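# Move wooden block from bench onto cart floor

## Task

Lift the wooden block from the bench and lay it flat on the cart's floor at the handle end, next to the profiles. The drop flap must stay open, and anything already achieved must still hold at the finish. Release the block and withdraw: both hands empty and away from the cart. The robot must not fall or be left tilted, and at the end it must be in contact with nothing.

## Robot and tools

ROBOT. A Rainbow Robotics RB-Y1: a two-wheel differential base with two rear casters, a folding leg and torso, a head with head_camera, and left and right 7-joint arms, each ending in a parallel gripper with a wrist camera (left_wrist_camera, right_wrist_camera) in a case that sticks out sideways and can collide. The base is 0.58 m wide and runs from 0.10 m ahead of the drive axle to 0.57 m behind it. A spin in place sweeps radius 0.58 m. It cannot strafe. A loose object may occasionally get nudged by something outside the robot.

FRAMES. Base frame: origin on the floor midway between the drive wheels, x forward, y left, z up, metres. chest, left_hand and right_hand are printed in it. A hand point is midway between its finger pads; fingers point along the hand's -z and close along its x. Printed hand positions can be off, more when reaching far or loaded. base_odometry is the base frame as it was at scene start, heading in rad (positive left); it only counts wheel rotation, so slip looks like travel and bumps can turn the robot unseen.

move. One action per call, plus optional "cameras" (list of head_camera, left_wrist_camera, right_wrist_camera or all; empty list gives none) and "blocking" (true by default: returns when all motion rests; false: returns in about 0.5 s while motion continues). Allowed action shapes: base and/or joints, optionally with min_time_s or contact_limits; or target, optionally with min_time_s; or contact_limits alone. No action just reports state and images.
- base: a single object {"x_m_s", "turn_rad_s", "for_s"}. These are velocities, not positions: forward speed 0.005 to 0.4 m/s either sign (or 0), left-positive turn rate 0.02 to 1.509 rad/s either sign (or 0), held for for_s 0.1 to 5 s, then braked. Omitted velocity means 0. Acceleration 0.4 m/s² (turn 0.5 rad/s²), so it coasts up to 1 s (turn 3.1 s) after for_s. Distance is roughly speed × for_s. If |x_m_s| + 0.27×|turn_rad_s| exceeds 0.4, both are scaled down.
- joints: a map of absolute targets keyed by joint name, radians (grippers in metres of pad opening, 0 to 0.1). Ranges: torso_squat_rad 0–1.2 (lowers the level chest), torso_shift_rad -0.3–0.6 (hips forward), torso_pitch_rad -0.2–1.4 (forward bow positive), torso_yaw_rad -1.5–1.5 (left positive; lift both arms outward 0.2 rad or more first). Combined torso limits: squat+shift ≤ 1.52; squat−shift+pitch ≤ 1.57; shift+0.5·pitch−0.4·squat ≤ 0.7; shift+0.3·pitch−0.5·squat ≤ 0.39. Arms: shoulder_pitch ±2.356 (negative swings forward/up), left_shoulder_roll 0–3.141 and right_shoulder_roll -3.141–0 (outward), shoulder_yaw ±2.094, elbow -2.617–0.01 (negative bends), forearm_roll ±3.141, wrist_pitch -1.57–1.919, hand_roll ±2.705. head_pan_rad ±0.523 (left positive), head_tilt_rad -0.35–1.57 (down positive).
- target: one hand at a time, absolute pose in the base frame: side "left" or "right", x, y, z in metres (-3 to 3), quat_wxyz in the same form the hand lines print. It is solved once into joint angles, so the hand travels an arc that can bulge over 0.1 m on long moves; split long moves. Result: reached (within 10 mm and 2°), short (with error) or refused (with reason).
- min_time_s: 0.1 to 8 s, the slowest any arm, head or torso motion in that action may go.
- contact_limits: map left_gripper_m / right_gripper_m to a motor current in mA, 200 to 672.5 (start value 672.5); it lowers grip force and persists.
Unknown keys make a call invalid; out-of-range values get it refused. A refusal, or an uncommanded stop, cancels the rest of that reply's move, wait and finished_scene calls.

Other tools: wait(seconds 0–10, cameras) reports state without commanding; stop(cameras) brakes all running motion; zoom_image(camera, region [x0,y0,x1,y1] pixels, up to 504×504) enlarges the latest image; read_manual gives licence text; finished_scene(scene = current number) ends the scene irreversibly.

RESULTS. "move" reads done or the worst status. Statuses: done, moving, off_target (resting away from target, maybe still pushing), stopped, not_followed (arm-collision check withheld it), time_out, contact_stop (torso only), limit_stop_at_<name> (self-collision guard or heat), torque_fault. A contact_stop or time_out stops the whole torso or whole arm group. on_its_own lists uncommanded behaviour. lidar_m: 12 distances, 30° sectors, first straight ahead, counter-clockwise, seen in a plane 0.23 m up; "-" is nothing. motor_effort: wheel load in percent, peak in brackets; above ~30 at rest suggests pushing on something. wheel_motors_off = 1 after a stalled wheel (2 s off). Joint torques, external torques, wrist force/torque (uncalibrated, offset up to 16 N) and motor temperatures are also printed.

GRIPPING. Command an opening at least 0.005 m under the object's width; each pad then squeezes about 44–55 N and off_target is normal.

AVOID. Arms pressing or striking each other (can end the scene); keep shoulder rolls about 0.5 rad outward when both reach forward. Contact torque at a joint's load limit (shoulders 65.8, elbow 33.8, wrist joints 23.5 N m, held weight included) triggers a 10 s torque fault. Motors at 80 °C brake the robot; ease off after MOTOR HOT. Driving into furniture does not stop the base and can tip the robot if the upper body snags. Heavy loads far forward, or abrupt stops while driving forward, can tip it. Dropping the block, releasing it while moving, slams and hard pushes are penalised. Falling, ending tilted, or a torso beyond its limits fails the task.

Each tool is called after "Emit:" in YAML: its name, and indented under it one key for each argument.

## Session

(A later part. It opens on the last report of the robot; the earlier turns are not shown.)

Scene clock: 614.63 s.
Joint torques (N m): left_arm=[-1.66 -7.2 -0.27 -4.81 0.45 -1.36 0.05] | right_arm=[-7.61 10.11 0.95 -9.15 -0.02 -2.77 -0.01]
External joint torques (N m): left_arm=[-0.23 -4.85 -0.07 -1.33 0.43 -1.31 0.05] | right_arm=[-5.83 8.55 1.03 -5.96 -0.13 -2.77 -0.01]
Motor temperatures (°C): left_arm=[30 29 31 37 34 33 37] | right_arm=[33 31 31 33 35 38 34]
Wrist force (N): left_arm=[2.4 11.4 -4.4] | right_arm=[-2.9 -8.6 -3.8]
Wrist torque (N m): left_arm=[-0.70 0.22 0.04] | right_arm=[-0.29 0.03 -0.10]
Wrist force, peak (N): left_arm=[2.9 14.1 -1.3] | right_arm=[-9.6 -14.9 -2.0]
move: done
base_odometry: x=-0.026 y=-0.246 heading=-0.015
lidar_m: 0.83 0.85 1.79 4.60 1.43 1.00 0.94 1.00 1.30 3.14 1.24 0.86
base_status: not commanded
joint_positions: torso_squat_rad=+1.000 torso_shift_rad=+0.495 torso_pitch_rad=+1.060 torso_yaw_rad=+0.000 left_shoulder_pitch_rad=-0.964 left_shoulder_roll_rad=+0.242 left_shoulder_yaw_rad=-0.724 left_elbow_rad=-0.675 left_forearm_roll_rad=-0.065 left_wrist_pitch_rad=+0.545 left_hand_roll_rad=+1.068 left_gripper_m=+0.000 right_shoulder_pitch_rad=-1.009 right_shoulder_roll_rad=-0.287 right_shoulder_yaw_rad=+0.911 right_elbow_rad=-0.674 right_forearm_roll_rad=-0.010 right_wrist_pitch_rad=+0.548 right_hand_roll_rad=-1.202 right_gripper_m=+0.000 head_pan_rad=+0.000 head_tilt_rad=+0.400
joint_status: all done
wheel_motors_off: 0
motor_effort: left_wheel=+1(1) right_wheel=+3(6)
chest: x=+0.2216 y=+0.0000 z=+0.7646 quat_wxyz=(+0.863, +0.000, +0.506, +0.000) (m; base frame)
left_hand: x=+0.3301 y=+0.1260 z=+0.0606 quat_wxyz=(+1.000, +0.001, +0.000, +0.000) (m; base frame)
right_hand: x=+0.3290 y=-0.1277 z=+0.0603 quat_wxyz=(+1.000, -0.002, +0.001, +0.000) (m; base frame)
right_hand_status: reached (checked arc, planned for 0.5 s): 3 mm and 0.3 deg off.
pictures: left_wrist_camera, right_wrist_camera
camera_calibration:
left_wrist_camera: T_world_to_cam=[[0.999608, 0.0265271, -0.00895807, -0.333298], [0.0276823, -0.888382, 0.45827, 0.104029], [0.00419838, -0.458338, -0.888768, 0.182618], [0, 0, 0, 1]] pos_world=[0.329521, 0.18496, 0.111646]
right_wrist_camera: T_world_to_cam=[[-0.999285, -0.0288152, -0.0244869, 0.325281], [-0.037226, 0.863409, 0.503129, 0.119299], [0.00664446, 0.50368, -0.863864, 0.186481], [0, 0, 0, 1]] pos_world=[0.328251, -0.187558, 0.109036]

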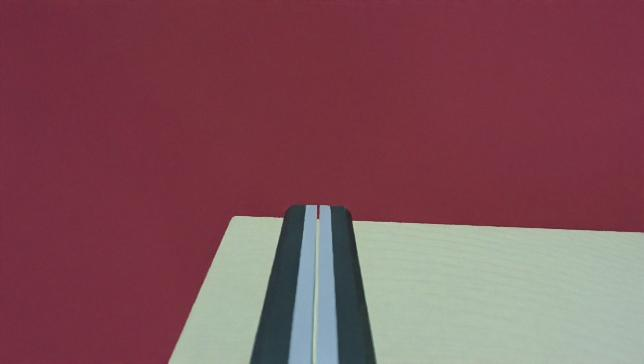

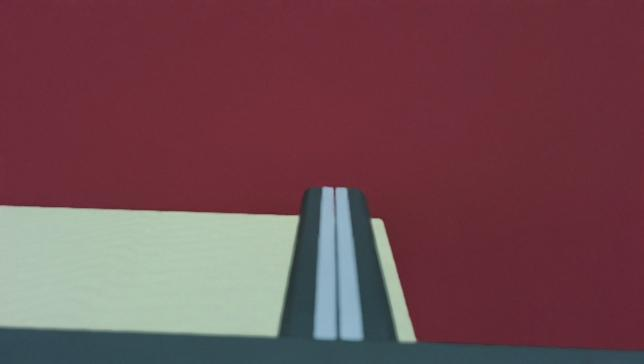

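Emit:
move:
  target: {"side":"left","x":0.329,"y":0.118,"z":0.06,"quat_wxyz":[1,0,0,0]}
  cameras: []

Emit:
move:
  target: {"side":"right","x":0.329,"y":-0.116,"z":0.06,"quat_wxyz":[1,0,0,0]}
  cameras: []

Emit:
move:
  joints: {"torso_squat_rad":0.9,"torso_shift_rad":0.45}
  cameras: ["left_wrist_camera","right_wrist_camera"]

Scene clock: 617.97 s.
Joint torques (N m): left_arm=[-5.41 -19.14 -2.07 -10.76 1.48 -5.45 0.08] | right_arm=[-7.85 14.27 0.29 -11.2 -0.47 -3.74 -0.05]
External joint torques (N m): left_arm=[-3.88 -16.49 -1.84 -7.34 1.46 -5.41 0.08] | right_arm=[-6.06 12.74 0.37 -8.01 -0.59 -3.75 -0.05]
Motor temperatures (°C): left_arm=[30 29 31 37 34 33 37] | right_arm=[33 31 31 33 35 38 34]
Wrist force (N): left_arm=[0.9 31.9 11.4] | right_arm=[-0.6 -15.1 -3.5]
Wrist torque (N m): left_arm=[-1.26 0.16 -0.01] | right_arm=[-0.13 0.08 -0.10]
Wrist force, peak (N): left_arm=[-0.4 38.0 15.7] | right_arm=[-0.1 -16.9 -4.3]
move: done
base_odometry: x=-0.026 y=-0.246 heading=-0.015
lidar_m: 0.83 0.85 1.80 4.61 1.43 1.00 0.94 1.00 1.32 3.14 1.24 0.88
base_status: not commanded
joint_positions: torso_squat_rad=+1.000 torso_shift_rad=+0.495 torso_pitch_rad=+1.060 torso_yaw_rad=+0.000 left_shoulder_pitch_rad=-0.973 left_shoulder_roll_rad=+0.225 left_shoulder_yaw_rad=-0.725 left_elbow_rad=-0.652 left_forearm_roll_rad=-0.081 left_wrist_pitch_rad=+0.546 left_hand_roll_rad=+1.083 left_gripper_m=+0.000 right_shoulder_pitch_rad=-1.009 right_shoulder_roll_rad=-0.288 right_shoulder_yaw_rad=+0.911 right_elbow_rad=-0.673 right_forearm_roll_rad=-0.010 right_wrist_pitch_rad=+0.548 right_hand_roll_rad=-1.202 right_gripper_m=+0.000 head_pan_rad=+0.000 head_tilt_rad=+0.400
joint_status: all done
wheel_motors_off: 0
motor_effort: left_wheel=+1(2) right_wheel=-2(3)
chest: x=+0.2215 y=+0.0000 z=+0.7647 quat_wxyz=(+0.863, +0.000, +0.505, +0.000) (m; base frame)
left_hand: x=+0.3288 y=+0.1223 z=+0.0603 quat_wxyz=(+1.000, +0.003, +0.001, +0.000) (m; base frame)
left_hand_status: reached (checked arc, planned for 0.2 s): 4 mm and 0.4 deg off.
right_hand: x=+0.3293 y=-0.1286 z=+0.0603 quat_wxyz=(+1.000, -0.003, +0.001, +0.000) (m; base frame)
pictures: none
No camera images: "cameras" was empty.

Scene clock: 618.53 s.
Joint torques (N m): left_arm=[-5.87 -22.1 -1.91 -12.84 1.71 -6.15 0.17] | right_arm=[-10.27 33.4 1.4 -20.49 -1.71 -9.19 -0.01]
External joint torques (N m): left_arm=[-4.33 -19.46 -1.69 -9.42 1.69 -6.11 0.17] | right_arm=[-8.31 31.45 1.44 -17.43 -1.82 -9.21 -0.01]
Motor temperatures (°C): left_arm=[30 29 31 37 34 33 37] | right_arm=[33 31 31 33 35 38 34]
Wrist force (N): left_arm=[3.1 35.3 3.6] | right_arm=[-2.4 -43.6 23.4]
Wrist torque (N m): left_arm=[-1.24 0.22 -0.01] | right_arm=[0.84 -0.07 -0.15]
Wrist force, peak (N): left_arm=[2.8 36.1 6.6] | right_arm=[-4.8 -48.7 23.3]
move: done
base_odometry: x=-0.026 y=-0.246 heading=-0.015
lidar_m: 0.84 0.84 1.79 4.59 1.42 1.00 0.95 0.98 1.30 3.14 1.23 0.86
base_status: not commanded
joint_positions: torso_squat_rad=+1.000 torso_shift_rad=+0.495 torso_pitch_rad=+1.059 torso_yaw_rad=+0.000 left_shoulder_pitch_rad=-0.972 left_shoulder_roll_rad=+0.226 left_shoulder_yaw_rad=-0.725 left_elbow_rad=-0.652 left_forearm_roll_rad=-0.081 left_wrist_pitch_rad=+0.546 left_hand_roll_rad=+1.083 left_gripper_m=+0.000 right_shoulder_pitch_rad=-1.024 right_shoulder_roll_rad=-0.261 right_shoulder_yaw_rad=+0.912 right_elbow_rad=-0.629 right_forearm_roll_rad=+0.005 right_wrist_pitch_rad=+0.543 right_hand_roll_rad=-1.216 right_gripper_m=+0.000 head_pan_rad=+0.000 head_tilt_rad=+0.400
joint_status: all done
wheel_motors_off: 0
motor_effort: left_wheel=-2(2) right_wheel=+1(2)
chest: x=+0.2213 y=+0.0001 z=+0.7649 quat_wxyz=(+0.863, +0.000, +0.505, +0.000) (m; base frame)
left_hand: x=+0.3289 y=+0.1228 z=+0.0603 quat_wxyz=(+1.000, +0.004, +0.000, +0.000) (m; base frame)
right_hand: x=+0.3286 y=-0.1248 z=+0.0592 quat_wxyz=(+1.000, -0.007, +0.001, +0.000) (m; base frame)
right_hand_status: reached (checked arc, planned for 0.2 s): 9 mm and 0.9 deg off.
pictures: none
No camera images: "cameras" was empty.

Scene clock: 619.63 s.
Joint torques (N m): left_arm=[-7.96 -25.61 -2.69 -16.16 2.14 -6.9 0.09] | right_arm=[-9.84 29.52 1.83 -19.12 -1.44 -6.77 -0.14]
External joint torques (N m): left_arm=[-6.47 -23.01 -2.47 -12.77 2.12 -6.86 0.09] | right_arm=[-7.9 27.52 1.86 -16.05 -1.55 -6.79 -0.14]
Motor temperatures (°C): left_arm=[30 29 31 37 34 33 37] | right_arm=[33 31 31 33 35 38 34]
Wrist force (N): left_arm=[2.1 37.6 -19.5] | right_arm=[-0.6 -28.9 -8.7]
Wrist torque (N m): left_arm=[-0.93 0.05 -0.06] | right_arm=[0.06 0.06 0.09]
Wrist force, peak (N): left_arm=[2.8 37.9 -19.6] | right_arm=[-1.3 -41.3 13.4]
move: done
base_odometry: x=-0.026 y=-0.246 heading=-0.015
lidar_m: 0.82 0.86 1.81 4.61 1.42 1.00 0.94 0.99 1.31 3.15 1.23 0.87
base_status: not commanded
joint_positions: torso_squat_rad=+0.900 torso_shift_rad=+0.450 torso_pitch_rad=+1.060 torso_yaw_rad=+0.000 left_shoulder_pitch_rad=-0.972 left_shoulder_roll_rad=+0.227 left_shoulder_yaw_rad=-0.724 left_elbow_rad=-0.651 left_forearm_roll_rad=-0.082 left_wrist_pitch_rad=+0.546 left_hand_roll_rad=+1.083 left_gripper_m=+0.000 right_shoulder_pitch_rad=-1.024 right_shoulder_roll_rad=-0.260 right_shoulder_yaw_rad=+0.912 right_elbow_rad=-0.630 right_forearm_roll_rad=+0.005 right_wrist_pitch_rad=+0.543 right_hand_roll_rad=-1.216 right_gripper_m=+0.000 head_pan_rad=+0.000 head_tilt_rad=+0.400
joint_status: all done
wheel_motors_off: 0
motor_effort: left_wheel=-2(4) right_wheel=-2(3)
chest: x=+0.2313 y=+0.0001 z=+0.8235 quat_wxyz=(+0.863, +0.000, +0.506, +0.000) (m; base frame)
left_hand: x=+0.3377 y=+0.1241 z=+0.1187 quat_wxyz=(+1.000, +0.005, +0.001, +0.000) (m; base frame)
right_hand: x=+0.3377 y=-0.1236 z=+0.1178 quat_wxyz=(+1.000, -0.006, +0.001, +0.000) (m; base frame)
pictures: left_wrist_camera, right_wrist_camera
camera_calibration:
left_wrist_camera: T_world_to_cam=[[0.999585, 0.0265202, -0.0112808, -0.340105], [0.0287579, -0.892224, 0.450677, 0.0765997], [0.00188708, -0.450814, -0.892616, 0.233803], [0, 0, 0, 1]] pos_world=[0.337319, 0.182765, 0.170338]
right_wrist_camera: T_world_to_cam=[[-0.9993, -0.0290534, -0.023571, 0.335433], [-0.0369205, 0.867656, 0.495792, 0.0883988], [0.00604711, 0.496315, -0.868122, 0.233802], [0, 0, 0, 1]] pos_world=[0.337048, -0.182994, 0.167048]

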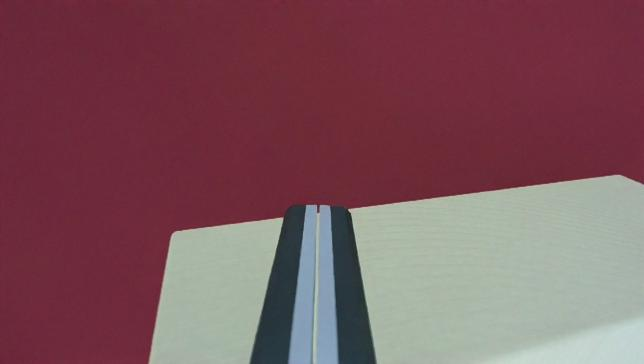

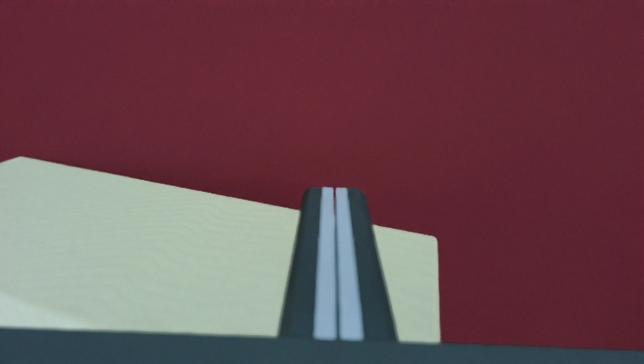

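Emit:
move:
  joints: {"torso_squat_rad":0.8,"torso_shift_rad":0.41}
  cameras: ["left_wrist_camera","right_wrist_camera"]

Scene clock: 621.60 s.
Joint torques (N m): left_arm=[-7.95 -25.75 -2.61 -16.38 2.08 -6.94 0.14] | right_arm=[-9.34 27.5 1.63 -18.26 -1.5 -6.49 -0.13]
External joint torques (N m): left_arm=[-6.47 -23.15 -2.38 -13 2.06 -6.91 0.14] | right_arm=[-7.4 25.49 1.67 -15.18 -1.61 -6.51 -0.13]
Motor temperatures (°C): left_arm=[30 29 31 37 34 33 37] | right_arm=[33 31 31 33 35 38 34]
Wrist force (N): left_arm=[2.0 35.2 -19.3] | right_arm=[-1.1 -27.0 -8.8]
Wrist torque (N m): left_arm=[-0.73 0.02 -0.08] | right_arm=[0.12 0.18 0.08]
Wrist force, peak (N): left_arm=[3.3 38.2 -19.3] | right_arm=[-1.1 -29.3 -9.0]
move: done
base_odometry: x=-0.026 y=-0.246 heading=-0.015
lidar_m: 0.83 0.85 1.79 4.62 1.43 0.99 0.94 0.98 1.30 3.12 1.23 0.87
base_status: not commanded
joint_positions: torso_squat_rad=+0.800 torso_shift_rad=+0.410 torso_pitch_rad=+1.060 torso_yaw_rad=+0.000 left_shoulder_pitch_rad=-0.972 left_shoulder_roll_rad=+0.227 left_shoulder_yaw_rad=-0.724 left_elbow_rad=-0.651 left_forearm_roll_rad=-0.082 left_wrist_pitch_rad=+0.546 left_hand_roll_rad=+1.083 left_gripper_m=+0.000 right_shoulder_pitch_rad=-1.024 right_shoulder_roll_rad=-0.259 right_shoulder_yaw_rad=+0.912 right_elbow_rad=-0.630 right_forearm_roll_rad=+0.005 right_wrist_pitch_rad=+0.542 right_hand_roll_rad=-1.216 right_gripper_m=+0.000 head_pan_rad=+0.000 head_tilt_rad=+0.400
joint_status: all done
wheel_motors_off: 0
motor_effort: left_wheel=+0(4) right_wheel=+0(2)
chest: x=+0.2364 y=+0.0001 z=+0.8790 quat_wxyz=(+0.863, +0.000, +0.506, +0.000) (m; base frame)
left_hand: x=+0.3428 y=+0.1242 z=+0.1741 quat_wxyz=(+1.000, +0.005, +0.001, +0.000) (m; base frame)
right_hand: x=+0.3428 y=-0.1231 z=+0.1733 quat_wxyz=(+1.000, -0.006, +0.001, +0.000) (m; base frame)
pictures: left_wrist_camera, right_wrist_camera
camera_calibration:
left_wrist_camera: T_world_to_cam=[[0.999585, 0.0264749, -0.0113699, -0.344549], [0.0287577, -0.892225, 0.450674, 0.0514865], [0.00178708, -0.450814, -0.892616, 0.283278], [0, 0, 0, 1]] pos_world=[0.342419, 0.182765, 0.225738]
right_wrist_camera: T_world_to_cam=[[-0.999301, -0.0290834, -0.0235074, 0.34183], [-0.0369198, 0.867254, 0.496494, 0.060454], [0.00594721, 0.497015, -0.867722, 0.281688], [0, 0, 0, 1]] pos_world=[0.342147, -0.182491, 0.222447]

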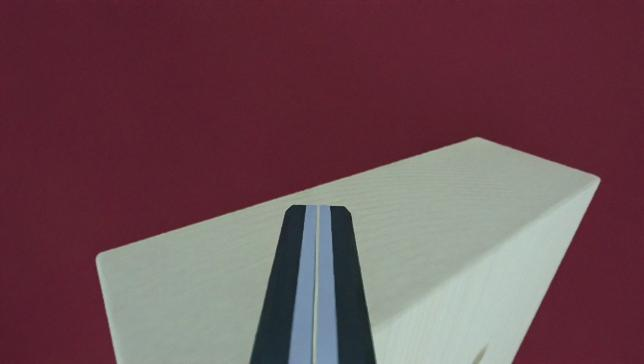

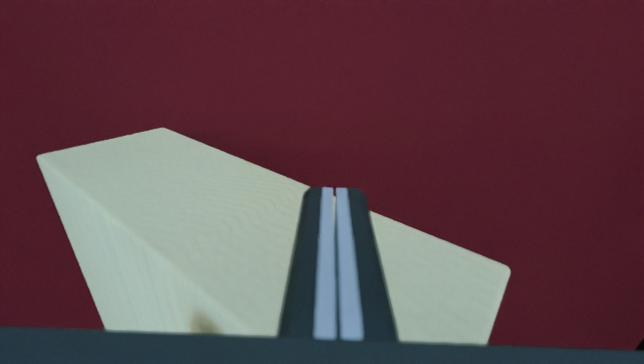

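Emit:
move:
  joints: {"torso_squat_rad":0.72,"torso_shift_rad":0.38}
  cameras: ["left_wrist_camera","right_wrist_camera"]

Scene clock: 623.33 s.
Joint torques (N m): left_arm=[-7.42 -17.65 -2.59 -12.6 1.6 -5.25 0.16] | right_arm=[-7.7 17.87 1.79 -12.23 -0.86 -3.94 0.01]
External joint torques (N m): left_arm=[-5.92 -14.99 -2.36 -9.19 1.58 -5.21 0.16] | right_arm=[-5.74 15.77 1.81 -9.11 -0.97 -3.95 0.01]
Motor temperatures (°C): left_arm=[30 29 31 37 34 33 37] | right_arm=[33 31 31 33 35 38 34]
Wrist force (N): left_arm=[-0.5 24.2 -9.7] | right_arm=[-1.9 -12.9 -5.5]
Wrist torque (N m): left_arm=[-0.29 0.07 -0.06] | right_arm=[-0.69 0.04 0.07]
Wrist force, peak (N): left_arm=[2.4 35.8 -19.7] | right_arm=[-0.8 -25.9 -12.2]
move: done
base_odometry: x=-0.026 y=-0.246 heading=-0.015
lidar_m: 0.31 0.85 1.79 4.61 1.43 1.00 0.95 0.99 1.30 3.14 1.23 0.32
base_status: not commanded
joint_positions: torso_squat_rad=+0.720 torso_shift_rad=+0.380 torso_pitch_rad=+1.060 torso_yaw_rad=+0.000 left_shoulder_pitch_rad=-0.972 left_shoulder_roll_rad=+0.225 left_shoulder_yaw_rad=-0.724 left_elbow_rad=-0.652 left_forearm_roll_rad=-0.081 left_wrist_pitch_rad=+0.546 left_hand_roll_rad=+1.083 left_gripper_m=+0.000 right_shoulder_pitch_rad=-1.025 right_shoulder_roll_rad=-0.257 right_shoulder_yaw_rad=+0.912 right_elbow_rad=-0.631 right_forearm_roll_rad=+0.005 right_wrist_pitch_rad=+0.542 right_hand_roll_rad=-1.216 right_gripper_m=+0.000 head_pan_rad=+0.000 head_tilt_rad=+0.400
joint_status: all done
wheel_motors_off: 0
motor_effort: left_wheel=+1(4) right_wheel=+2(4)
chest: x=+0.2372 y=+0.0001 z=+0.9204 quat_wxyz=(+0.863, +0.000, +0.506, +0.000) (m; base frame)
left_hand: x=+0.3436 y=+0.1223 z=+0.2159 quat_wxyz=(+1.000, +0.003, +0.001, +0.000) (m; base frame)
right_hand: x=+0.3437 y=-0.1205 z=+0.2152 quat_wxyz=(+1.000, -0.004, +0.001, +0.000) (m; base frame)
pictures: left_wrist_camera, right_wrist_camera
camera_calibration:
left_wrist_camera: T_world_to_cam=[[0.999578, 0.0268487, -0.011103, -0.344868], [0.0289639, -0.890798, 0.453475, 0.0301196], [0.00228472, -0.453605, -0.8912, 0.319602], [0, 0, 0, 1]] pos_world=[0.34312, 0.181063, 0.267341]
right_wrist_camera: T_world_to_cam=[[-0.999293, -0.0288208, -0.0241227, 0.343889], [-0.0370268, 0.865029, 0.500354, 0.0363011], [0.00644621, 0.500894, -0.865485, 0.316596], [0, 0, 0, 1]] pos_world=[0.342949, -0.180071, 0.264141]

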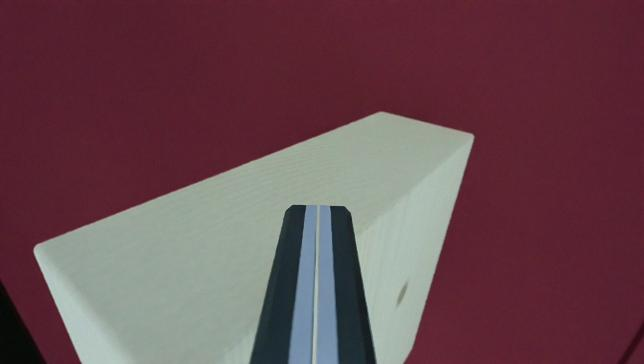

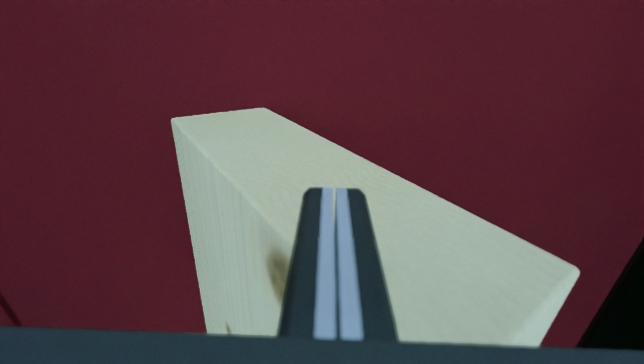

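Emit:
move:
  target: {"side":"left","x":0.3436,"y":0.108,"z":0.217,"quat_wxyz":[1,0,0,0]}
  cameras: []

Emit:
move:
  target: {"side":"right","x":0.3436,"y":-0.107,"z":0.217,"quat_wxyz":[1,0,0,0]}
  cameras: ["left_wrist_camera","right_wrist_camera"]

Scene clock: 627.37 s.
Joint torques (N m): left_arm=[-9.78 -28.13 -3.24 -17.96 2.6 -8.42 0.37] | right_arm=[-10.35 26.25 1.47 -19.32 -1.35 -7.67 -0.1]
External joint torques (N m): left_arm=[-8.15 -25.01 -2.96 -14.53 2.58 -8.39 0.37] | right_arm=[-8.42 24.23 1.5 -16.24 -1.46 -7.69 -0.1]
Motor temperatures (°C): left_arm=[30 29 31 37 34 34 37] | right_arm=[33 31 31 33 35 38 34]
Wrist force (N): left_arm=[2.3 39.4 -18.5] | right_arm=[-2.8 -28.5 -6.8]
Wrist torque (N m): left_arm=[0.07 0.05 -0.15] | right_arm=[-0.84 0.05 0.19]
Wrist force, peak (N): left_arm=[0.2 44.9 -14.6] | right_arm=[-4.1 -34.9 -7.3]
move: done
base_odometry: x=-0.026 y=-0.246 heading=-0.015
lidar_m: 0.31 0.85 1.78 4.60 1.41 1.00 0.95 0.99 1.29 3.16 1.24 0.32
base_status: not commanded
joint_positions: torso_squat_rad=+0.720 torso_shift_rad=+0.380 torso_pitch_rad=+1.060 torso_yaw_rad=+0.000 left_shoulder_pitch_rad=-0.981 left_shoulder_roll_rad=+0.204 left_shoulder_yaw_rad=-0.725 left_elbow_rad=-0.634 left_forearm_roll_rad=-0.102 left_wrist_pitch_rad=+0.554 left_hand_roll_rad=+1.101 left_gripper_m=+0.000 right_shoulder_pitch_rad=-1.024 right_shoulder_roll_rad=-0.259 right_shoulder_yaw_rad=+0.912 right_elbow_rad=-0.630 right_forearm_roll_rad=+0.005 right_wrist_pitch_rad=+0.543 right_hand_roll_rad=-1.216 right_gripper_m=+0.000 head_pan_rad=+0.000 head_tilt_rad=+0.400
joint_status: all done
wheel_motors_off: 0
motor_effort: left_wheel=+0(2) right_wheel=+1(3)
chest: x=+0.2372 y=+0.0001 z=+0.9204 quat_wxyz=(+0.863, +0.000, +0.506, +0.000) (m; base frame)
left_hand: x=+0.3425 y=+0.1150 z=+0.2166 quat_wxyz=(+1.000, +0.005, +0.002, +0.000) (m; base frame)
left_hand_status: reached (checked arc, planned for 0.2 s): 7 mm and 0.6 deg off.
right_hand: x=+0.3434 y=-0.1231 z=+0.2148 quat_wxyz=(+1.000, -0.006, +0.001, +0.000) (m; base frame)
pictures: none
No camera images: "cameras" was empty.

Scene clock: 628.20 s.
Joint torques (N m): left_arm=[-11 -36.36 -4.25 -22.11 3.54 -11 0.4] | right_arm=[-14.96 37.52 1.94 -26.07 -1.99 -10.86 -0.34]
External joint torques (N m): left_arm=[-9.39 -33.31 -3.97 -18.71 3.52 -10.98 0.4] | right_arm=[-12.94 35.11 1.93 -22.94 -2.1 -10.89 -0.34]
Motor temperatures (°C): left_arm=[30 29 31 37 34 34 37] | right_arm=[33 31 31 33 35 38 34]
Wrist force (N): left_arm=[3.2 51.0 -13.8] | right_arm=[-4.1 -42.2 -12.9]
Wrist torque (N m): left_arm=[0.30 0.02 -0.23] | right_arm=[-0.96 -0.11 0.27]
Wrist force, peak (N): left_arm=[4.4 56.7 -18.1] | right_arm=[-7.0 -45.8 -11.5]
move: done
base_odometry: x=-0.026 y=-0.246 heading=-0.015
lidar_m: 0.31 0.86 1.80 4.62 1.43 0.99 0.94 0.99 1.31 3.14 1.23 0.32
base_status: not commanded
joint_positions: torso_squat_rad=+0.720 torso_shift_rad=+0.380 torso_pitch_rad=+1.060 torso_yaw_rad=+0.000 left_shoulder_pitch_rad=-0.981 left_shoulder_roll_rad=+0.206 left_shoulder_yaw_rad=-0.725 left_elbow_rad=-0.633 left_forearm_roll_rad=-0.103 left_wrist_pitch_rad=+0.555 left_hand_roll_rad=+1.101 left_gripper_m=+0.000 right_shoulder_pitch_rad=-1.029 right_shoulder_roll_rad=-0.241 right_shoulder_yaw_rad=+0.912 right_elbow_rad=-0.620 right_forearm_roll_rad=+0.019 right_wrist_pitch_rad=+0.554 right_hand_roll_rad=-1.228 right_gripper_m=+0.000 head_pan_rad=+0.000 head_tilt_rad=+0.400
joint_status: all done
wheel_motors_off: 0
motor_effort: left_wheel=+0(2) right_wheel=+0(2)
chest: x=+0.2372 y=+0.0001 z=+0.9204 quat_wxyz=(+0.863, +0.000, +0.506, +0.000) (m; base frame)
left_hand: x=+0.3424 y=+0.1170 z=+0.2162 quat_wxyz=(+1.000, +0.007, +0.002, +0.000) (m; base frame)
right_hand: x=+0.3421 y=-0.1171 z=+0.2156 quat_wxyz=(+1.000, -0.008, +0.002, +0.000) (m; base frame)
right_hand_status: reached (checked arc, planned for 0.2 s): 10 mm and 1.0 deg off.
pictures: left_wrist_camera, right_wrist_camera
camera_calibration:
left_wrist_camera: T_world_to_cam=[[0.999578, 0.0263866, -0.0121794, -0.343336], [0.0290484, -0.894395, 0.446333, 0.0272345], [0.000883995, -0.446498, -0.894784, 0.31792], [0, 0, 0, 1]] pos_world=[0.342118, 0.175369, 0.268133]
right_wrist_camera: T_world_to_cam=[[-0.999322, -0.0294312, -0.022119, 0.341985], [-0.0365084, 0.869721, 0.492191, 0.0353535], [0.00475158, 0.492665, -0.870206, 0.315894], [0, 0, 0, 1]] pos_world=[0.341542, -0.176313, 0.265057]

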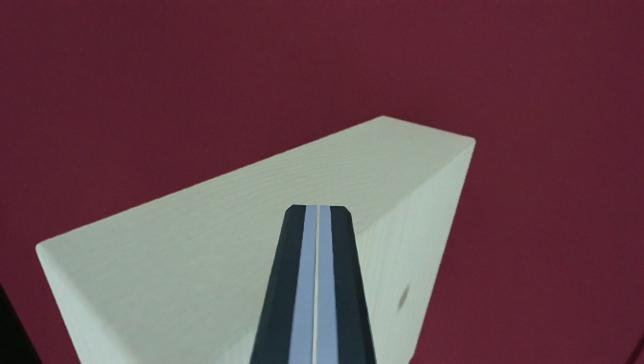

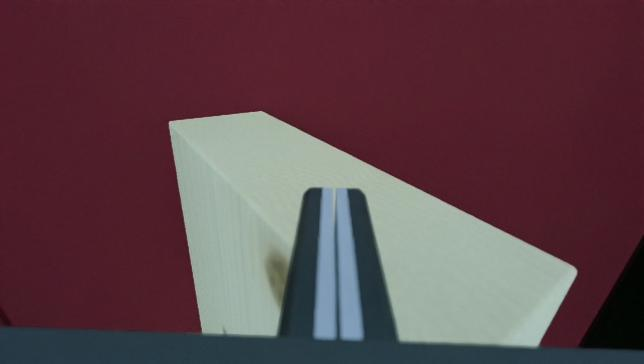

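Emit:
move:
  joints: {"torso_squat_rad":0.65,"torso_shift_rad":0.35}
  cameras: ["left_wrist_camera","right_wrist_camera"]

Scene clock: 629.80 s.
Joint torques (N m): left_arm=[-2.51 -4.63 -0.79 -4.09 0.23 -0.62 0.22] | right_arm=[-3.26 5.29 0.73 -3.79 -0.38 -0.1 -0.34]
External joint torques (N m): left_arm=[-0.79 -1.32 -0.48 -0.56 0.21 -0.57 0.22] | right_arm=[-1.11 2.63 0.7 -0.52 -0.5 -0.1 -0.33]
Motor temperatures (°C): left_arm=[30 29 31 37 34 34 37] | right_arm=[33 31 31 33 35 39 34]
Wrist force (N): left_arm=[-0.6 3.2 -8.2] | right_arm=[-0.4 4.1 -3.5]
Wrist torque (N m): left_arm=[-0.55 0.00 0.05] | right_arm=[-0.47 0.06 -0.07]
Wrist force, peak (N): left_arm=[5.0 50.2 -21.4] | right_arm=[-4.0 -42.2 -14.3]
move: done
base_odometry: x=-0.026 y=-0.246 heading=-0.015
lidar_m: 0.82 0.86 1.80 4.61 1.41 1.02 0.95 0.99 1.31 3.14 1.24 0.86
base_status: not commanded
joint_positions: torso_squat_rad=+0.650 torso_shift_rad=+0.350 torso_pitch_rad=+1.060 torso_yaw_rad=+0.000 left_shoulder_pitch_rad=-0.983 left_shoulder_roll_rad=+0.198 left_shoulder_yaw_rad=-0.726 left_elbow_rad=-0.638 left_forearm_roll_rad=-0.102 left_wrist_pitch_rad=+0.552 left_hand_roll_rad=+1.101 left_gripper_m=+0.000 right_shoulder_pitch_rad=-1.032 right_shoulder_roll_rad=-0.233 right_shoulder_yaw_rad=+0.912 right_elbow_rad=-0.625 right_forearm_roll_rad=+0.019 right_wrist_pitch_rad=+0.552 right_hand_roll_rad=-1.228 right_gripper_m=+0.000 head_pan_rad=+0.000 head_tilt_rad=+0.400
joint_status: all done
wheel_motors_off: 0
motor_effort: left_wheel=+1(5) right_wheel=-2(4)
chest: x=+0.2329 y=+0.0001 z=+0.9553 quat_wxyz=(+0.863, +0.000, +0.505, +0.000) (m; base frame)
left_hand: x=+0.3395 y=+0.1084 z=+0.2525 quat_wxyz=(+1.000, +0.000, +0.000, +0.000) (m; base frame)
right_hand: x=+0.3395 y=-0.1077 z=+0.2520 quat_wxyz=(+1.000, +0.000, +0.000, +0.000) (m; base frame)
pictures: left_wrist_camera, right_wrist_camera
camera_calibration:
left_wrist_camera: T_world_to_cam=[[0.9996, 0.0266856, -0.00931479, -0.34043], [0.0279808, -0.887699, 0.459574, -0.000244549], [0.00399528, -0.459651, -0.888091, 0.345242], [0, 0, 0, 1]] pos_world=[0.338921, 0.167558, 0.303548]
right_wrist_camera: T_world_to_cam=[[-0.999243, -0.0289549, -0.0259986, 0.341457], [-0.0381374, 0.861485, 0.506349, 0.00521893], [0.00773608, 0.506957, -0.861936, 0.341317], [0, 0, 0, 1]] pos_world=[0.338757, -0.167642, 0.300428]

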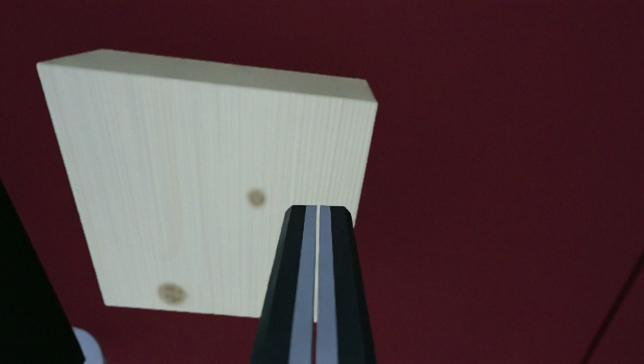

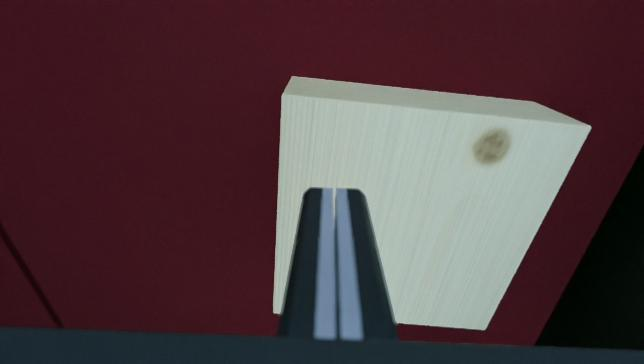

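Emit:
move:
  joints: {"left_shoulder_roll_rad":0.4,"right_shoulder_roll_rad":-0.45,"torso_squat_rad":0,"torso_shift_rad":0.07}
  cameras: ["head_camera"]

Scene clock: 645.53 s.
Joint torques (N m): left_arm=[-2.2 0.72 0.79 -2.5 -0.11 -0.05 0.33] | right_arm=[-2.62 -1.26 -0.17 -1.73 -0.07 0.38 -0.36]
External joint torques (N m): left_arm=[-0.58 -1.64 0.17 -0.37 0.01 -0.29 0.33] | right_arm=[-0.51 2.11 0.6 -0.18 -0.27 0.05 -0.36]
Motor temperatures (°C): left_arm=[30 29 31 37 34 33 37] | right_arm=[33 31 31 32 35 38 34]
Wrist force (N): left_arm=[-0.8 2.8 -8.0] | right_arm=[-0.8 5.9 -3.6]
Wrist torque (N m): left_arm=[-0.59 0.03 0.10] | right_arm=[-0.59 0.06 -0.08]
Wrist force, peak (N): left_arm=[0.7 4.9 -8.7] | right_arm=[-0.7 6.3 -3.9]
move: done
base_odometry: x=-0.026 y=-0.246 heading=-0.015
lidar_m: 0.82 0.84 1.80 4.61 1.42 0.99 0.94 0.99 1.30 3.14 1.23 0.88
base_status: not commanded
joint_positions: torso_squat_rad=+0.000 torso_shift_rad=+0.070 torso_pitch_rad=+1.060 torso_yaw_rad=+0.000 left_shoulder_pitch_rad=-0.983 left_shoulder_roll_rad=+0.400 left_shoulder_yaw_rad=-0.726 left_elbow_rad=-0.638 left_forearm_roll_rad=-0.102 left_wrist_pitch_rad=+0.552 left_hand_roll_rad=+1.101 left_gripper_m=+0.000 right_shoulder_pitch_rad=-1.032 right_shoulder_roll_rad=-0.450 right_shoulder_yaw_rad=+0.913 right_elbow_rad=-0.625 right_forearm_roll_rad=+0.019 right_wrist_pitch_rad=+0.552 right_hand_roll_rad=-1.228 right_gripper_m=+0.000 head_pan_rad=+0.000 head_tilt_rad=+0.400
joint_status: all done
wheel_motors_off: 0
motor_effort: left_wheel=+2(3) right_wheel=+1(4)
chest: x=+0.0908 y=+0.0001 z=+1.1301 quat_wxyz=(+0.863, +0.000, +0.506, +0.000) (m; base frame)
left_hand: x=+0.2396 y=+0.2512 z=+0.4228 quat_wxyz=(+0.995, +0.096, -0.029, -0.010) (m; base frame)
right_hand: x=+0.2446 y=-0.2616 z=+0.4233 quat_wxyz=(+0.994, -0.103, -0.032, +0.006) (m; base frame)
pictures: head_camera
camera_calibration:
head_camera: T_world_to_cam=[[-0.0227167, -0.999502, -0.0219243, 0.0318877], [-0.985637, 0.0260615, -0.166853, 0.525422], [0.167341, 0.0178191, -0.985738, 1.09037], [0, 0, 0, 1]] pos_world=[0.336136, -0.00125082, 1.16318]

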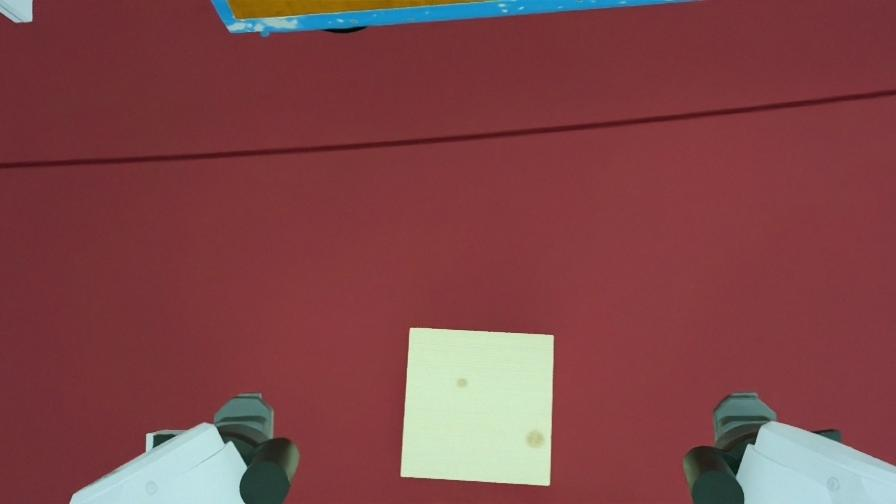

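Emit:
move:
  base: {"turn_rad_s":0.1,"for_s":0.467}
  cameras: []

Emit:
move:
  base: {"x_m_s":0.1,"for_s":1.4}
  cameras: []

Emit:
move:
  base: {"x_m_s":-0.1,"for_s":1.4}
  joints: {"head_tilt_rad":0.1}
  cameras: ["head_camera"]

Scene clock: 651.07 s.
Joint torques (N m): left_arm=[-1.39 0.78 0.96 -2.39 -0.06 -0.12 0.24] | right_arm=[-2.55 -1.05 -0.12 -1.71 -0.08 0.28 -0.33]
External joint torques (N m): left_arm=[0.24 -1.58 0.34 -0.26 0.06 -0.36 0.24] | right_arm=[-0.44 2.32 0.66 -0.16 -0.29 -0.05 -0.33]
Motor temperatures (°C): left_arm=[30 29 31 36 34 33 37] | right_arm=[33 31 31 32 35 38 34]
Wrist force (N): left_arm=[-0.2 2.2 -7.0] | right_arm=[0.1 5.3 -3.4]
Wrist torque (N m): left_arm=[-0.48 0.08 0.10] | right_arm=[-0.55 0.14 -0.09]
Wrist force, peak (N): left_arm=[-0.8 3.6 -8.2] | right_arm=[-0.4 6.4 -3.4]
move: done
base_odometry: x=-0.026 y=-0.246 heading=+0.030
lidar_m: 0.83 0.87 1.79 3.81 1.37 0.98 0.94 1.00 1.38 3.65 1.17 0.85
base_status: done (sent for 0.47 of 0.47 s)
joint_positions: torso_squat_rad=+0.000 torso_shift_rad=+0.070 torso_pitch_rad=+1.060 torso_yaw_rad=+0.000 left_shoulder_pitch_rad=-0.983 left_shoulder_roll_rad=+0.400 left_shoulder_yaw_rad=-0.726 left_elbow_rad=-0.638 left_forearm_roll_rad=-0.102 left_wrist_pitch_rad=+0.552 left_hand_roll_rad=+1.101 left_gripper_m=+0.000 right_shoulder_pitch_rad=-1.032 right_shoulder_roll_rad=-0.450 right_shoulder_yaw_rad=+0.913 right_elbow_rad=-0.625 right_forearm_roll_rad=+0.019 right_wrist_pitch_rad=+0.552 right_hand_roll_rad=-1.228 right_gripper_m=+0.000 head_pan_rad=+0.000 head_tilt_rad=+0.400
joint_status: not commanded
wheel_motors_off: 0
motor_effort: left_wheel=-22(36) right_wheel=+12(34)
chest: x=+0.0908 y=+0.0001 z=+1.1301 quat_wxyz=(+0.863, +0.000, +0.506, +0.000) (m; base frame)
left_hand: x=+0.2396 y=+0.2511 z=+0.4228 quat_wxyz=(+0.995, +0.096, -0.029, -0.010) (m; base frame)
right_hand: x=+0.2446 y=-0.2616 z=+0.4233 quat_wxyz=(+0.994, -0.103, -0.032, +0.006) (m; base frame)
pictures: none
No camera images: "cameras" was empty.

Scene clock: 653.17 s.
Joint torques (N m): left_arm=[-1.23 0.75 0.82 -2.56 -0.07 -0.19 0.24] | right_arm=[-1.99 -1.62 -0.53 -1.52 0.03 0.31 -0.37]
External joint torques (N m): left_arm=[0.4 -1.61 0.2 -0.43 0.05 -0.43 0.24] | right_arm=[0.12 1.74 0.25 0.03 -0.18 -0.02 -0.37]
Motor temperatures (°C): left_arm=[30 28 31 36 34 33 37] | right_arm=[33 31 31 32 35 38 34]
Wrist force (N): left_arm=[-0.6 2.4 -7.3] | right_arm=[-0.5 5.2 -3.5]
Wrist torque (N m): left_arm=[-0.48 0.03 0.06] | right_arm=[-0.54 0.06 -0.04]
Wrist force, peak (N): left_arm=[0.1 3.0 -8.6] | right_arm=[-0.4 6.1 -4.1]
move: done
base_odometry: x=+0.114 y=-0.241 heading=+0.031
lidar_m: 0.68 0.71 1.72 4.34 1.55 1.13 1.08 1.14 1.55 4.21 1.00 0.71
base_status: done (sent for 1.4 of 1.4 s)
joint_positions: torso_squat_rad=+0.000 torso_shift_rad=+0.070 torso_pitch_rad=+1.060 torso_yaw_rad=+0.000 left_shoulder_pitch_rad=-0.983 left_shoulder_roll_rad=+0.400 left_shoulder_yaw_rad=-0.726 left_elbow_rad=-0.638 left_forearm_roll_rad=-0.102 left_wrist_pitch_rad=+0.552 left_hand_roll_rad=+1.101 left_gripper_m=+0.000 right_shoulder_pitch_rad=-1.032 right_shoulder_roll_rad=-0.450 right_shoulder_yaw_rad=+0.913 right_elbow_rad=-0.625 right_forearm_roll_rad=+0.019 right_wrist_pitch_rad=+0.552 right_hand_roll_rad=-1.228 right_gripper_m=+0.000 head_pan_rad=+0.000 head_tilt_rad=+0.400
joint_status: not commanded
wheel_motors_off: 0
motor_effort: left_wheel=+1(32) right_wheel=-2(36)
chest: x=+0.0909 y=+0.0001 z=+1.1301 quat_wxyz=(+0.863, +0.000, +0.506, +0.000) (m; base frame)
left_hand: x=+0.2397 y=+0.2511 z=+0.4228 quat_wxyz=(+0.995, +0.096, -0.029, -0.010) (m; base frame)
right_hand: x=+0.2447 y=-0.2615 z=+0.4233 quat_wxyz=(+0.994, -0.103, -0.032, +0.006) (m; base frame)
pictures: none
No camera images: "cameras" was empty.

Scene clock: 655.17 s.
Joint torques (N m): left_arm=[-1.94 1.05 1.37 -2.44 -0.07 -0.05 0.19] | right_arm=[-2.37 -1.55 -0.52 -1.48 -0.06 0.34 -0.31]
External joint torques (N m): left_arm=[-0.31 -1.31 0.75 -0.31 0.05 -0.29 0.19] | right_arm=[-0.25 1.82 0.26 0.07 -0.26 0.01 -0.31]
Motor temperatures (°C): left_arm=[30 28 31 36 34 33 37] | right_arm=[33 31 31 32 35 38 34]
Wrist force (N): left_arm=[-0.4 2.9 -7.5] | right_arm=[-0.9 5.0 -4.0]
Wrist torque (N m): left_arm=[-0.57 0.06 0.11] | right_arm=[-0.48 0.03 -0.09]
Wrist force, peak (N): left_arm=[-0.2 3.0 -8.5] | right_arm=[-0.4 5.8 -3.9]
move: done
base_odometry: x=-0.026 y=-0.246 heading=+0.029
lidar_m: 0.82 0.85 1.79 3.84 1.36 0.99 0.95 1.01 1.36 3.61 1.18 0.86
base_status: done (sent for 1.4 of 1.4 s)
joint_positions: torso_squat_rad=+0.000 torso_shift_rad=+0.070 torso_pitch_rad=+1.060 torso_yaw_rad=+0.000 left_shoulder_pitch_rad=-0.983 left_shoulder_roll_rad=+0.400 left_shoulder_yaw_rad=-0.726 left_elbow_rad=-0.638 left_forearm_roll_rad=-0.102 left_wrist_pitch_rad=+0.552 left_hand_roll_rad=+1.101 left_gripper_m=+0.000 right_shoulder_pitch_rad=-1.032 right_shoulder_roll_rad=-0.450 right_shoulder_yaw_rad=+0.913 right_elbow_rad=-0.625 right_forearm_roll_rad=+0.019 right_wrist_pitch_rad=+0.552 right_hand_roll_rad=-1.228 right_gripper_m=+0.000 head_pan_rad=+0.000 head_tilt_rad=+0.100
joint_status: all done
wheel_motors_off: 0
motor_effort: left_wheel=-17(23) right_wheel=+18(34)
chest: x=+0.0909 y=+0.0001 z=+1.1301 quat_wxyz=(+0.863, +0.000, +0.506, +0.000) (m; base frame)
left_hand: x=+0.2396 y=+0.2511 z=+0.4228 quat_wxyz=(+0.995, +0.096, -0.029, -0.010) (m; base frame)
right_hand: x=+0.2448 y=-0.2615 z=+0.4233 quat_wxyz=(+0.994, -0.103, -0.032, +0.006) (m; base frame)
pictures: head_camera
camera_calibration:
head_camera: T_world_to_cam=[[-0.0152219, -0.999502, -0.0276569, 0.0367484], [-0.892304, 0.02606, -0.450681, 0.84273], [0.451177, 0.0178182, -0.892256, 0.899049], [0, 0, 0, 1]] pos_world=[0.3469, -0.00125082, 1.183]

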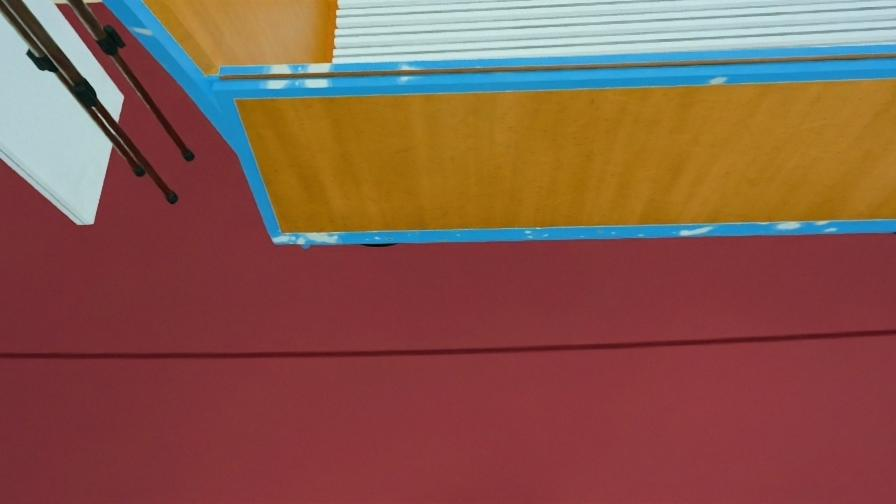

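Emit:
move:
  target: {"side":"left","x":0.21,"y":0.155,"z":0.43,"quat_wxyz":[1,0,0,0]}
  cameras: []

Emit:
move:
  target: {"side":"right","x":0.21,"y":-0.165,"z":0.43,"quat_wxyz":[1,0,0,0]}
  cameras: []

Emit:
move:
  joints: {"torso_squat_rad":1.0,"torso_shift_rad":0.495}
  cameras: ["left_wrist_camera","right_wrist_camera"]

Scene clock: 661.23 s.
Joint torques (N m): left_arm=[-1.2 -0.87 0.71 -3.27 -0.16 -0.01 -0.04] | right_arm=[-2.44 -2.39 -0.43 -1.47 -0.03 0.35 -0.4]
External joint torques (N m): left_arm=[0.05 -0.44 0.56 0.4 -0.18 0.05 -0.04] | right_arm=[-0.32 0.97 0.35 0.09 -0.24 0.02 -0.4]
Motor temperatures (°C): left_arm=[30 28 31 36 34 33 37] | right_arm=[33 30 31 32 35 38 34]
Wrist force (N): left_arm=[-0.2 3.8 -7.5] | right_arm=[-0.8 5.6 -3.2]
Wrist torque (N m): left_arm=[-0.56 0.09 0.10] | right_arm=[-0.55 0.05 -0.12]
Wrist force, peak (N): left_arm=[-0.4 3.7 -8.3] | right_arm=[-0.5 6.1 -3.8]
move: done
base_odometry: x=-0.026 y=-0.246 heading=+0.029
lidar_m: 0.83 0.86 1.80 3.84 1.37 0.99 0.95 1.00 1.36 3.61 1.18 0.85
base_status: not commanded
joint_positions: torso_squat_rad=+0.000 torso_shift_rad=+0.070 torso_pitch_rad=+1.060 torso_yaw_rad=+0.000 left_shoulder_pitch_rad=-0.935 left_shoulder_roll_rad=+0.341 left_shoulder_yaw_rad=-0.739 left_elbow_rad=-0.785 left_forearm_roll_rad=+0.034 left_wrist_pitch_rad=+0.565 left_hand_roll_rad=+1.006 left_gripper_m=+0.000 right_shoulder_pitch_rad=-1.032 right_shoulder_roll_rad=-0.450 right_shoulder_yaw_rad=+0.913 right_elbow_rad=-0.625 right_forearm_roll_rad=+0.019 right_wrist_pitch_rad=+0.552 right_hand_roll_rad=-1.228 right_gripper_m=+0.000 head_pan_rad=+0.000 head_tilt_rad=+0.100
joint_status: all done
wheel_motors_off: 0
motor_effort: left_wheel=-17(18) right_wheel=+17(17)
chest: x=+0.0909 y=+0.0001 z=+1.1301 quat_wxyz=(+0.863, +0.000, +0.506, +0.000) (m; base frame)
left_hand: x=+0.2101 y=+0.1548 z=+0.4298 quat_wxyz=(+1.000, +0.000, +0.000, +0.000) (m; base frame)
left_hand_status: reached (checked arc, planned for 0.4 s): 0 mm and 0.0 deg off.
right_hand: x=+0.2448 y=-0.2615 z=+0.4233 quat_wxyz=(+0.994, -0.103, -0.032, +0.006) (m; base frame)
pictures: none
No camera images: "cameras" was empty.

Scene clock: 662.03 s.
Joint torques (N m): left_arm=[-1.5 -0.9 0.62 -3.52 -0.17 -0.11 -0.08] | right_arm=[-0.69 -0.55 -0.05 -2.98 0.2 0.25 0.08]
External joint torques (N m): left_arm=[-0.26 -0.47 0.48 0.14 -0.19 -0.05 -0.08] | right_arm=[0.79 0.35 0.42 0.25 0.09 0.25 0.08]
Motor temperatures (°C): left_arm=[30 28 31 36 34 33 37] | right_arm=[33 30 31 32 35 38 34]
Wrist force (N): left_arm=[-0.1 3.2 -7.7] | right_arm=[0.0 4.7 -4.0]
Wrist torque (N m): left_arm=[-0.58 0.05 0.06] | right_arm=[-0.52 0.11 -0.09]
Wrist force, peak (N): left_arm=[0.3 4.5 -8.3] | right_arm=[-1.5 5.5 -4.6]
move: done
base_odometry: x=-0.026 y=-0.246 heading=+0.029
lidar_m: 0.82 0.86 1.80 3.83 1.35 0.99 0.94 1.00 1.36 3.63 1.18 0.86
base_status: not commanded
joint_positions: torso_squat_rad=+0.000 torso_shift_rad=+0.070 torso_pitch_rad=+1.060 torso_yaw_rad=+0.000 left_shoulder_pitch_rad=-0.935 left_shoulder_roll_rad=+0.341 left_shoulder_yaw_rad=-0.739 left_elbow_rad=-0.785 left_forearm_roll_rad=+0.034 left_wrist_pitch_rad=+0.566 left_hand_roll_rad=+1.006 left_gripper_m=+0.000 right_shoulder_pitch_rad=-0.978 right_shoulder_roll_rad=-0.415 right_shoulder_yaw_rad=+0.921 right_elbow_rad=-0.800 right_forearm_roll_rad=-0.106 right_wrist_pitch_rad=+0.551 right_hand_roll_rad=-1.140 right_gripper_m=+0.000 head_pan_rad=+0.000 head_tilt_rad=+0.100
joint_status: all done
wheel_motors_off: 0
motor_effort: left_wheel=-17(17) right_wheel=+15(18)
chest: x=+0.0909 y=+0.0001 z=+1.1301 quat_wxyz=(+0.863, +0.000, +0.506, +0.000) (m; base frame)
left_hand: x=+0.2100 y=+0.1549 z=+0.4298 quat_wxyz=(+1.000, +0.000, +0.000, +0.000) (m; base frame)
right_hand: x=+0.2101 y=-0.1649 z=+0.4298 quat_wxyz=(+1.000, +0.000, +0.000, +0.000) (m; base frame)
right_hand_status: reached (checked arc, planned for 0.5 s): 0 mm and 0.0 deg off.
pictures: none
No camera images: "cameras" was empty.

Scene clock: 666.20 s.
Joint torques (N m): left_arm=[-1.1 -1.07 0.61 -3.39 -0.29 -0.1 0.01] | right_arm=[-0.84 -0.16 -0.33 -2.85 0.11 0.05 -0.1]
External joint torques (N m): left_arm=[0.13 -0.64 0.46 0.27 -0.31 -0.04 0.01] | right_arm=[0.63 0.73 0.14 0.38 0 0.06 -0.1]
Motor temperatures (°C): left_arm=[30 28 31 36 34 33 37] | right_arm=[33 30 31 31 35 38 34]
Wrist force (N): left_arm=[0.3 4.0 -8.2] | right_arm=[0.3 4.2 -3.5]
Wrist torque (N m): left_arm=[-0.64 0.10 0.11] | right_arm=[-0.50 0.15 -0.08]
Wrist force, peak (N): left_arm=[-0.2 3.7 -8.7] | right_arm=[0.0 4.5 -4.4]
move: done
base_odometry: x=-0.026 y=-0.246 heading=+0.029
lidar_m: 0.82 0.86 1.80 3.85 1.36 0.99 0.94 1.00 1.35 3.62 1.22 0.86
base_status: not commanded
joint_positions: torso_squat_rad=+1.000 torso_shift_rad=+0.495 torso_pitch_rad=+1.060 torso_yaw_rad=+0.000 left_shoulder_pitch_rad=-0.935 left_shoulder_roll_rad=+0.341 left_shoulder_yaw_rad=-0.739 left_elbow_rad=-0.785 left_forearm_roll_rad=+0.034 left_wrist_pitch_rad=+0.566 left_hand_roll_rad=+1.006 left_gripper_m=+0.000 right_shoulder_pitch_rad=-0.978 right_shoulder_roll_rad=-0.415 right_shoulder_yaw_rad=+0.921 right_elbow_rad=-0.800 right_forearm_roll_rad=-0.106 right_wrist_pitch_rad=+0.551 right_hand_roll_rad=-1.140 right_gripper_m=+0.000 head_pan_rad=+0.000 head_tilt_rad=+0.100
joint_status: all done
wheel_motors_off: 0
motor_effort: left_wheel=-14(17) right_wheel=+16(19)
chest: x=+0.2216 y=+0.0000 z=+0.7646 quat_wxyz=(+0.863, +0.000, +0.506, +0.000) (m; base frame)
left_hand: x=+0.3407 y=+0.1549 z=+0.0643 quat_wxyz=(+1.000, +0.000, +0.000, +0.000) (m; base frame)
right_hand: x=+0.3408 y=-0.1649 z=+0.0643 quat_wxyz=(+1.000, +0.000, +0.000, +0.000) (m; base frame)
pictures: left_wrist_camera, right_wrist_camera
camera_calibration:
left_wrist_camera: T_world_to_cam=[[0.999596, 0.026963, -0.00900225, -0.344715], [0.0280844, -0.887793, 0.459384, 0.12741], [0.00439422, -0.459452, -0.888192, 0.19926], [0, 0, 0, 1]] pos_world=[0.340122, 0.213958, 0.115347]
right_wrist_camera: T_world_to_cam=[[-0.999241, -0.0288401, -0.0261888, 0.336267], [-0.0381395, 0.861193, 0.506845, 0.149465], [0.00793619, 0.507459, -0.861639, 0.208528], [0, 0, 0, 1]] pos_world=[0.340057, -0.224839, 0.112727]

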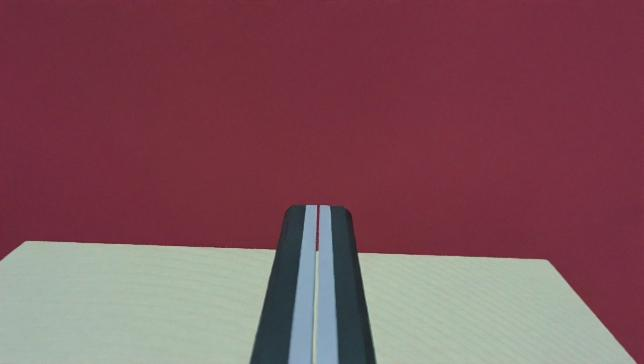

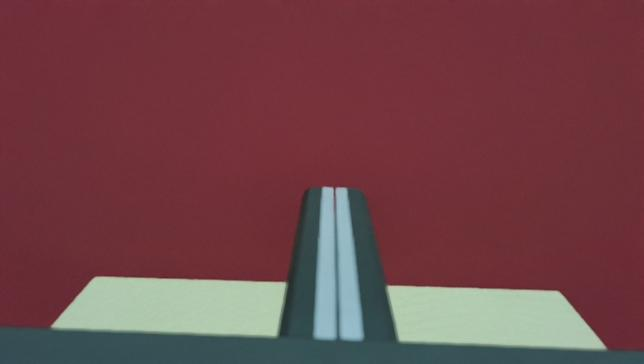

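Emit:
move:
  target: {"side":"right","x":0.3365,"y":-0.128,"z":0.06,"quat_wxyz":[1,0,0,0]}
  cameras: []

Emit:
move:
  target: {"side":"left","x":0.3365,"y":0.119,"z":0.06,"quat_wxyz":[1,0,0,0]}
  cameras: ["left_wrist_camera","right_wrist_camera"]

Scene clock: 669.20 s.
Joint torques (N m): left_arm=[-1.34 -1.12 0.6 -3.37 -0.26 0 -0.14] | right_arm=[-2.13 1.14 0.33 -2.68 0.08 0.25 0.01]
External joint torques (N m): left_arm=[-0.11 -0.69 0.45 0.29 -0.28 0.06 -0.14] | right_arm=[0.03 -0.25 0.5 0.52 -0.04 0.26 0.01]
Motor temperatures (°C): left_arm=[30 28 31 36 34 33 37] | right_arm=[33 30 31 31 35 37 34]
Wrist force (N): left_arm=[1.0 3.9 -7.8] | right_arm=[-0.5 4.2 -3.8]
Wrist torque (N m): left_arm=[-0.61 0.20 0.06] | right_arm=[-0.47 0.07 -0.08]
Wrist force, peak (N): left_arm=[0.0 4.2 -8.5] | right_arm=[-1.0 5.6 -4.1]
move: done
base_odometry: x=-0.026 y=-0.246 heading=+0.029
lidar_m: 0.82 0.85 1.80 3.85 1.35 1.00 0.94 0.99 1.37 3.62 1.20 0.86
base_status: not commanded
joint_positions: torso_squat_rad=+1.000 torso_shift_rad=+0.495 torso_pitch_rad=+1.060 torso_yaw_rad=+0.000 left_shoulder_pitch_rad=-0.935 left_shoulder_roll_rad=+0.341 left_shoulder_yaw_rad=-0.739 left_elbow_rad=-0.785 left_forearm_roll_rad=+0.034 left_wrist_pitch_rad=+0.566 left_hand_roll_rad=+1.006 left_gripper_m=+0.000 right_shoulder_pitch_rad=-1.028 right_shoulder_roll_rad=-0.295 right_shoulder_yaw_rad=+0.926 right_elbow_rad=-0.669 right_forearm_roll_rad=-0.044 right_wrist_pitch_rad=+0.543 right_hand_roll_rad=-1.191 right_gripper_m=+0.000 head_pan_rad=+0.000 head_tilt_rad=+0.100
joint_status: all done
wheel_motors_off: 0
motor_effort: left_wheel=-14(15) right_wheel=+13(17)
chest: x=+0.2216 y=+0.0001 z=+0.7646 quat_wxyz=(+0.863, +0.000, +0.506, +0.000) (m; base frame)
left_hand: x=+0.3407 y=+0.1549 z=+0.0643 quat_wxyz=(+1.000, +0.000, +0.000, +0.000) (m; base frame)
right_hand: x=+0.3364 y=-0.1279 z=+0.0604 quat_wxyz=(+1.000, +0.000, +0.000, +0.000) (m; base frame)
right_hand_status: reached (checked arc, planned for 0.4 s): 0 mm and 0.0 deg off.
pictures: none
No camera images: "cameras" was empty.

Scene clock: 670.17 s.
Joint torques (N m): left_arm=[-5.85 -14.22 -1.06 -9.6 1.01 -3.74 0.01] | right_arm=[-4.38 10.88 0.01 -8.94 -0.41 -2.88 -0.09]
External joint torques (N m): left_arm=[-3.89 -11.69 -0.93 -6.16 0.99 -3.69 0.01] | right_arm=[-2.25 9.58 0.19 -5.78 -0.52 -2.88 -0.09]
Motor temperatures (°C): left_arm=[30 28 31 36 34 33 37] | right_arm=[33 30 31 31 35 37 34]
Wrist force (N): left_arm=[0.8 20.3 -12.7] | right_arm=[-0.5 -11.1 1.5]
Wrist torque (N m): left_arm=[-0.74 0.03 0.01] | right_arm=[-0.08 0.07 -0.16]
Wrist force, peak (N): left_arm=[0.2 23.9 -15.0] | right_arm=[-1.5 -16.1 6.3]
move: done
base_odometry: x=-0.026 y=-0.246 heading=+0.029
lidar_m: 0.84 0.87 1.80 3.84 1.36 0.99 0.94 1.00 1.36 3.62 1.18 0.86
base_status: not commanded
joint_positions: torso_squat_rad=+1.000 torso_shift_rad=+0.495 torso_pitch_rad=+1.060 torso_yaw_rad=+0.000 left_shoulder_pitch_rad=-0.996 left_shoulder_roll_rad=+0.232 left_shoulder_yaw_rad=-0.746 left_elbow_rad=-0.640 left_forearm_roll_rad=-0.046 left_wrist_pitch_rad=+0.545 left_hand_roll_rad=+1.079 left_gripper_m=+0.000 right_shoulder_pitch_rad=-1.027 right_shoulder_roll_rad=-0.298 right_shoulder_yaw_rad=+0.926 right_elbow_rad=-0.668 right_forearm_roll_rad=-0.044 right_wrist_pitch_rad=+0.544 right_hand_roll_rad=-1.191 right_gripper_m=+0.000 head_pan_rad=+0.000 head_tilt_rad=+0.100
joint_status: all done
wheel_motors_off: 0
motor_effort: left_wheel=-13(16) right_wheel=+14(14)
chest: x=+0.2216 y=+0.0001 z=+0.7646 quat_wxyz=(+0.863, +0.000, +0.505, +0.000) (m; base frame)
left_hand: x=+0.3360 y=+0.1221 z=+0.0600 quat_wxyz=(+1.000, +0.002, +0.001, +0.000) (m; base frame)
left_hand_status: reached (checked arc, planned for 0.4 s): 3 mm and 0.3 deg off.
right_hand: x=+0.3363 y=-0.1305 z=+0.0600 quat_wxyz=(+1.000, -0.002, +0.000, +0.000) (m; base frame)
pictures: left_wrist_camera, right_wrist_camera
camera_calibration:
left_wrist_camera: T_world_to_cam=[[0.999591, 0.0268555, -0.00980438, -0.339152], [0.0283752, -0.890067, 0.454946, 0.100893], [0.00349124, -0.455038, -0.890465, 0.180319], [0, 0, 0, 1]] pos_world=[0.335521, 0.180962, 0.111342]
right_wrist_camera: T_world_to_cam=[[-0.999248, -0.0290658, -0.0256649, 0.332564], [-0.0380355, 0.863406, 0.503075, 0.122333], [0.00753694, 0.503673, -0.863862, 0.187229], [0, 0, 0, 1]] pos_world=[0.335556, -0.190258, 0.108733]

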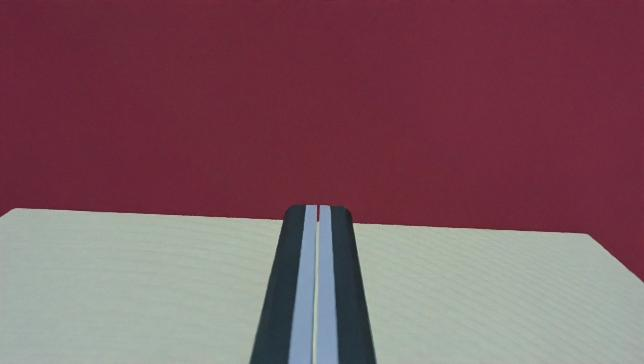

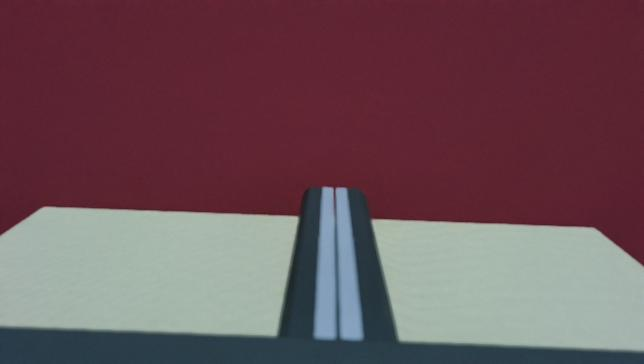

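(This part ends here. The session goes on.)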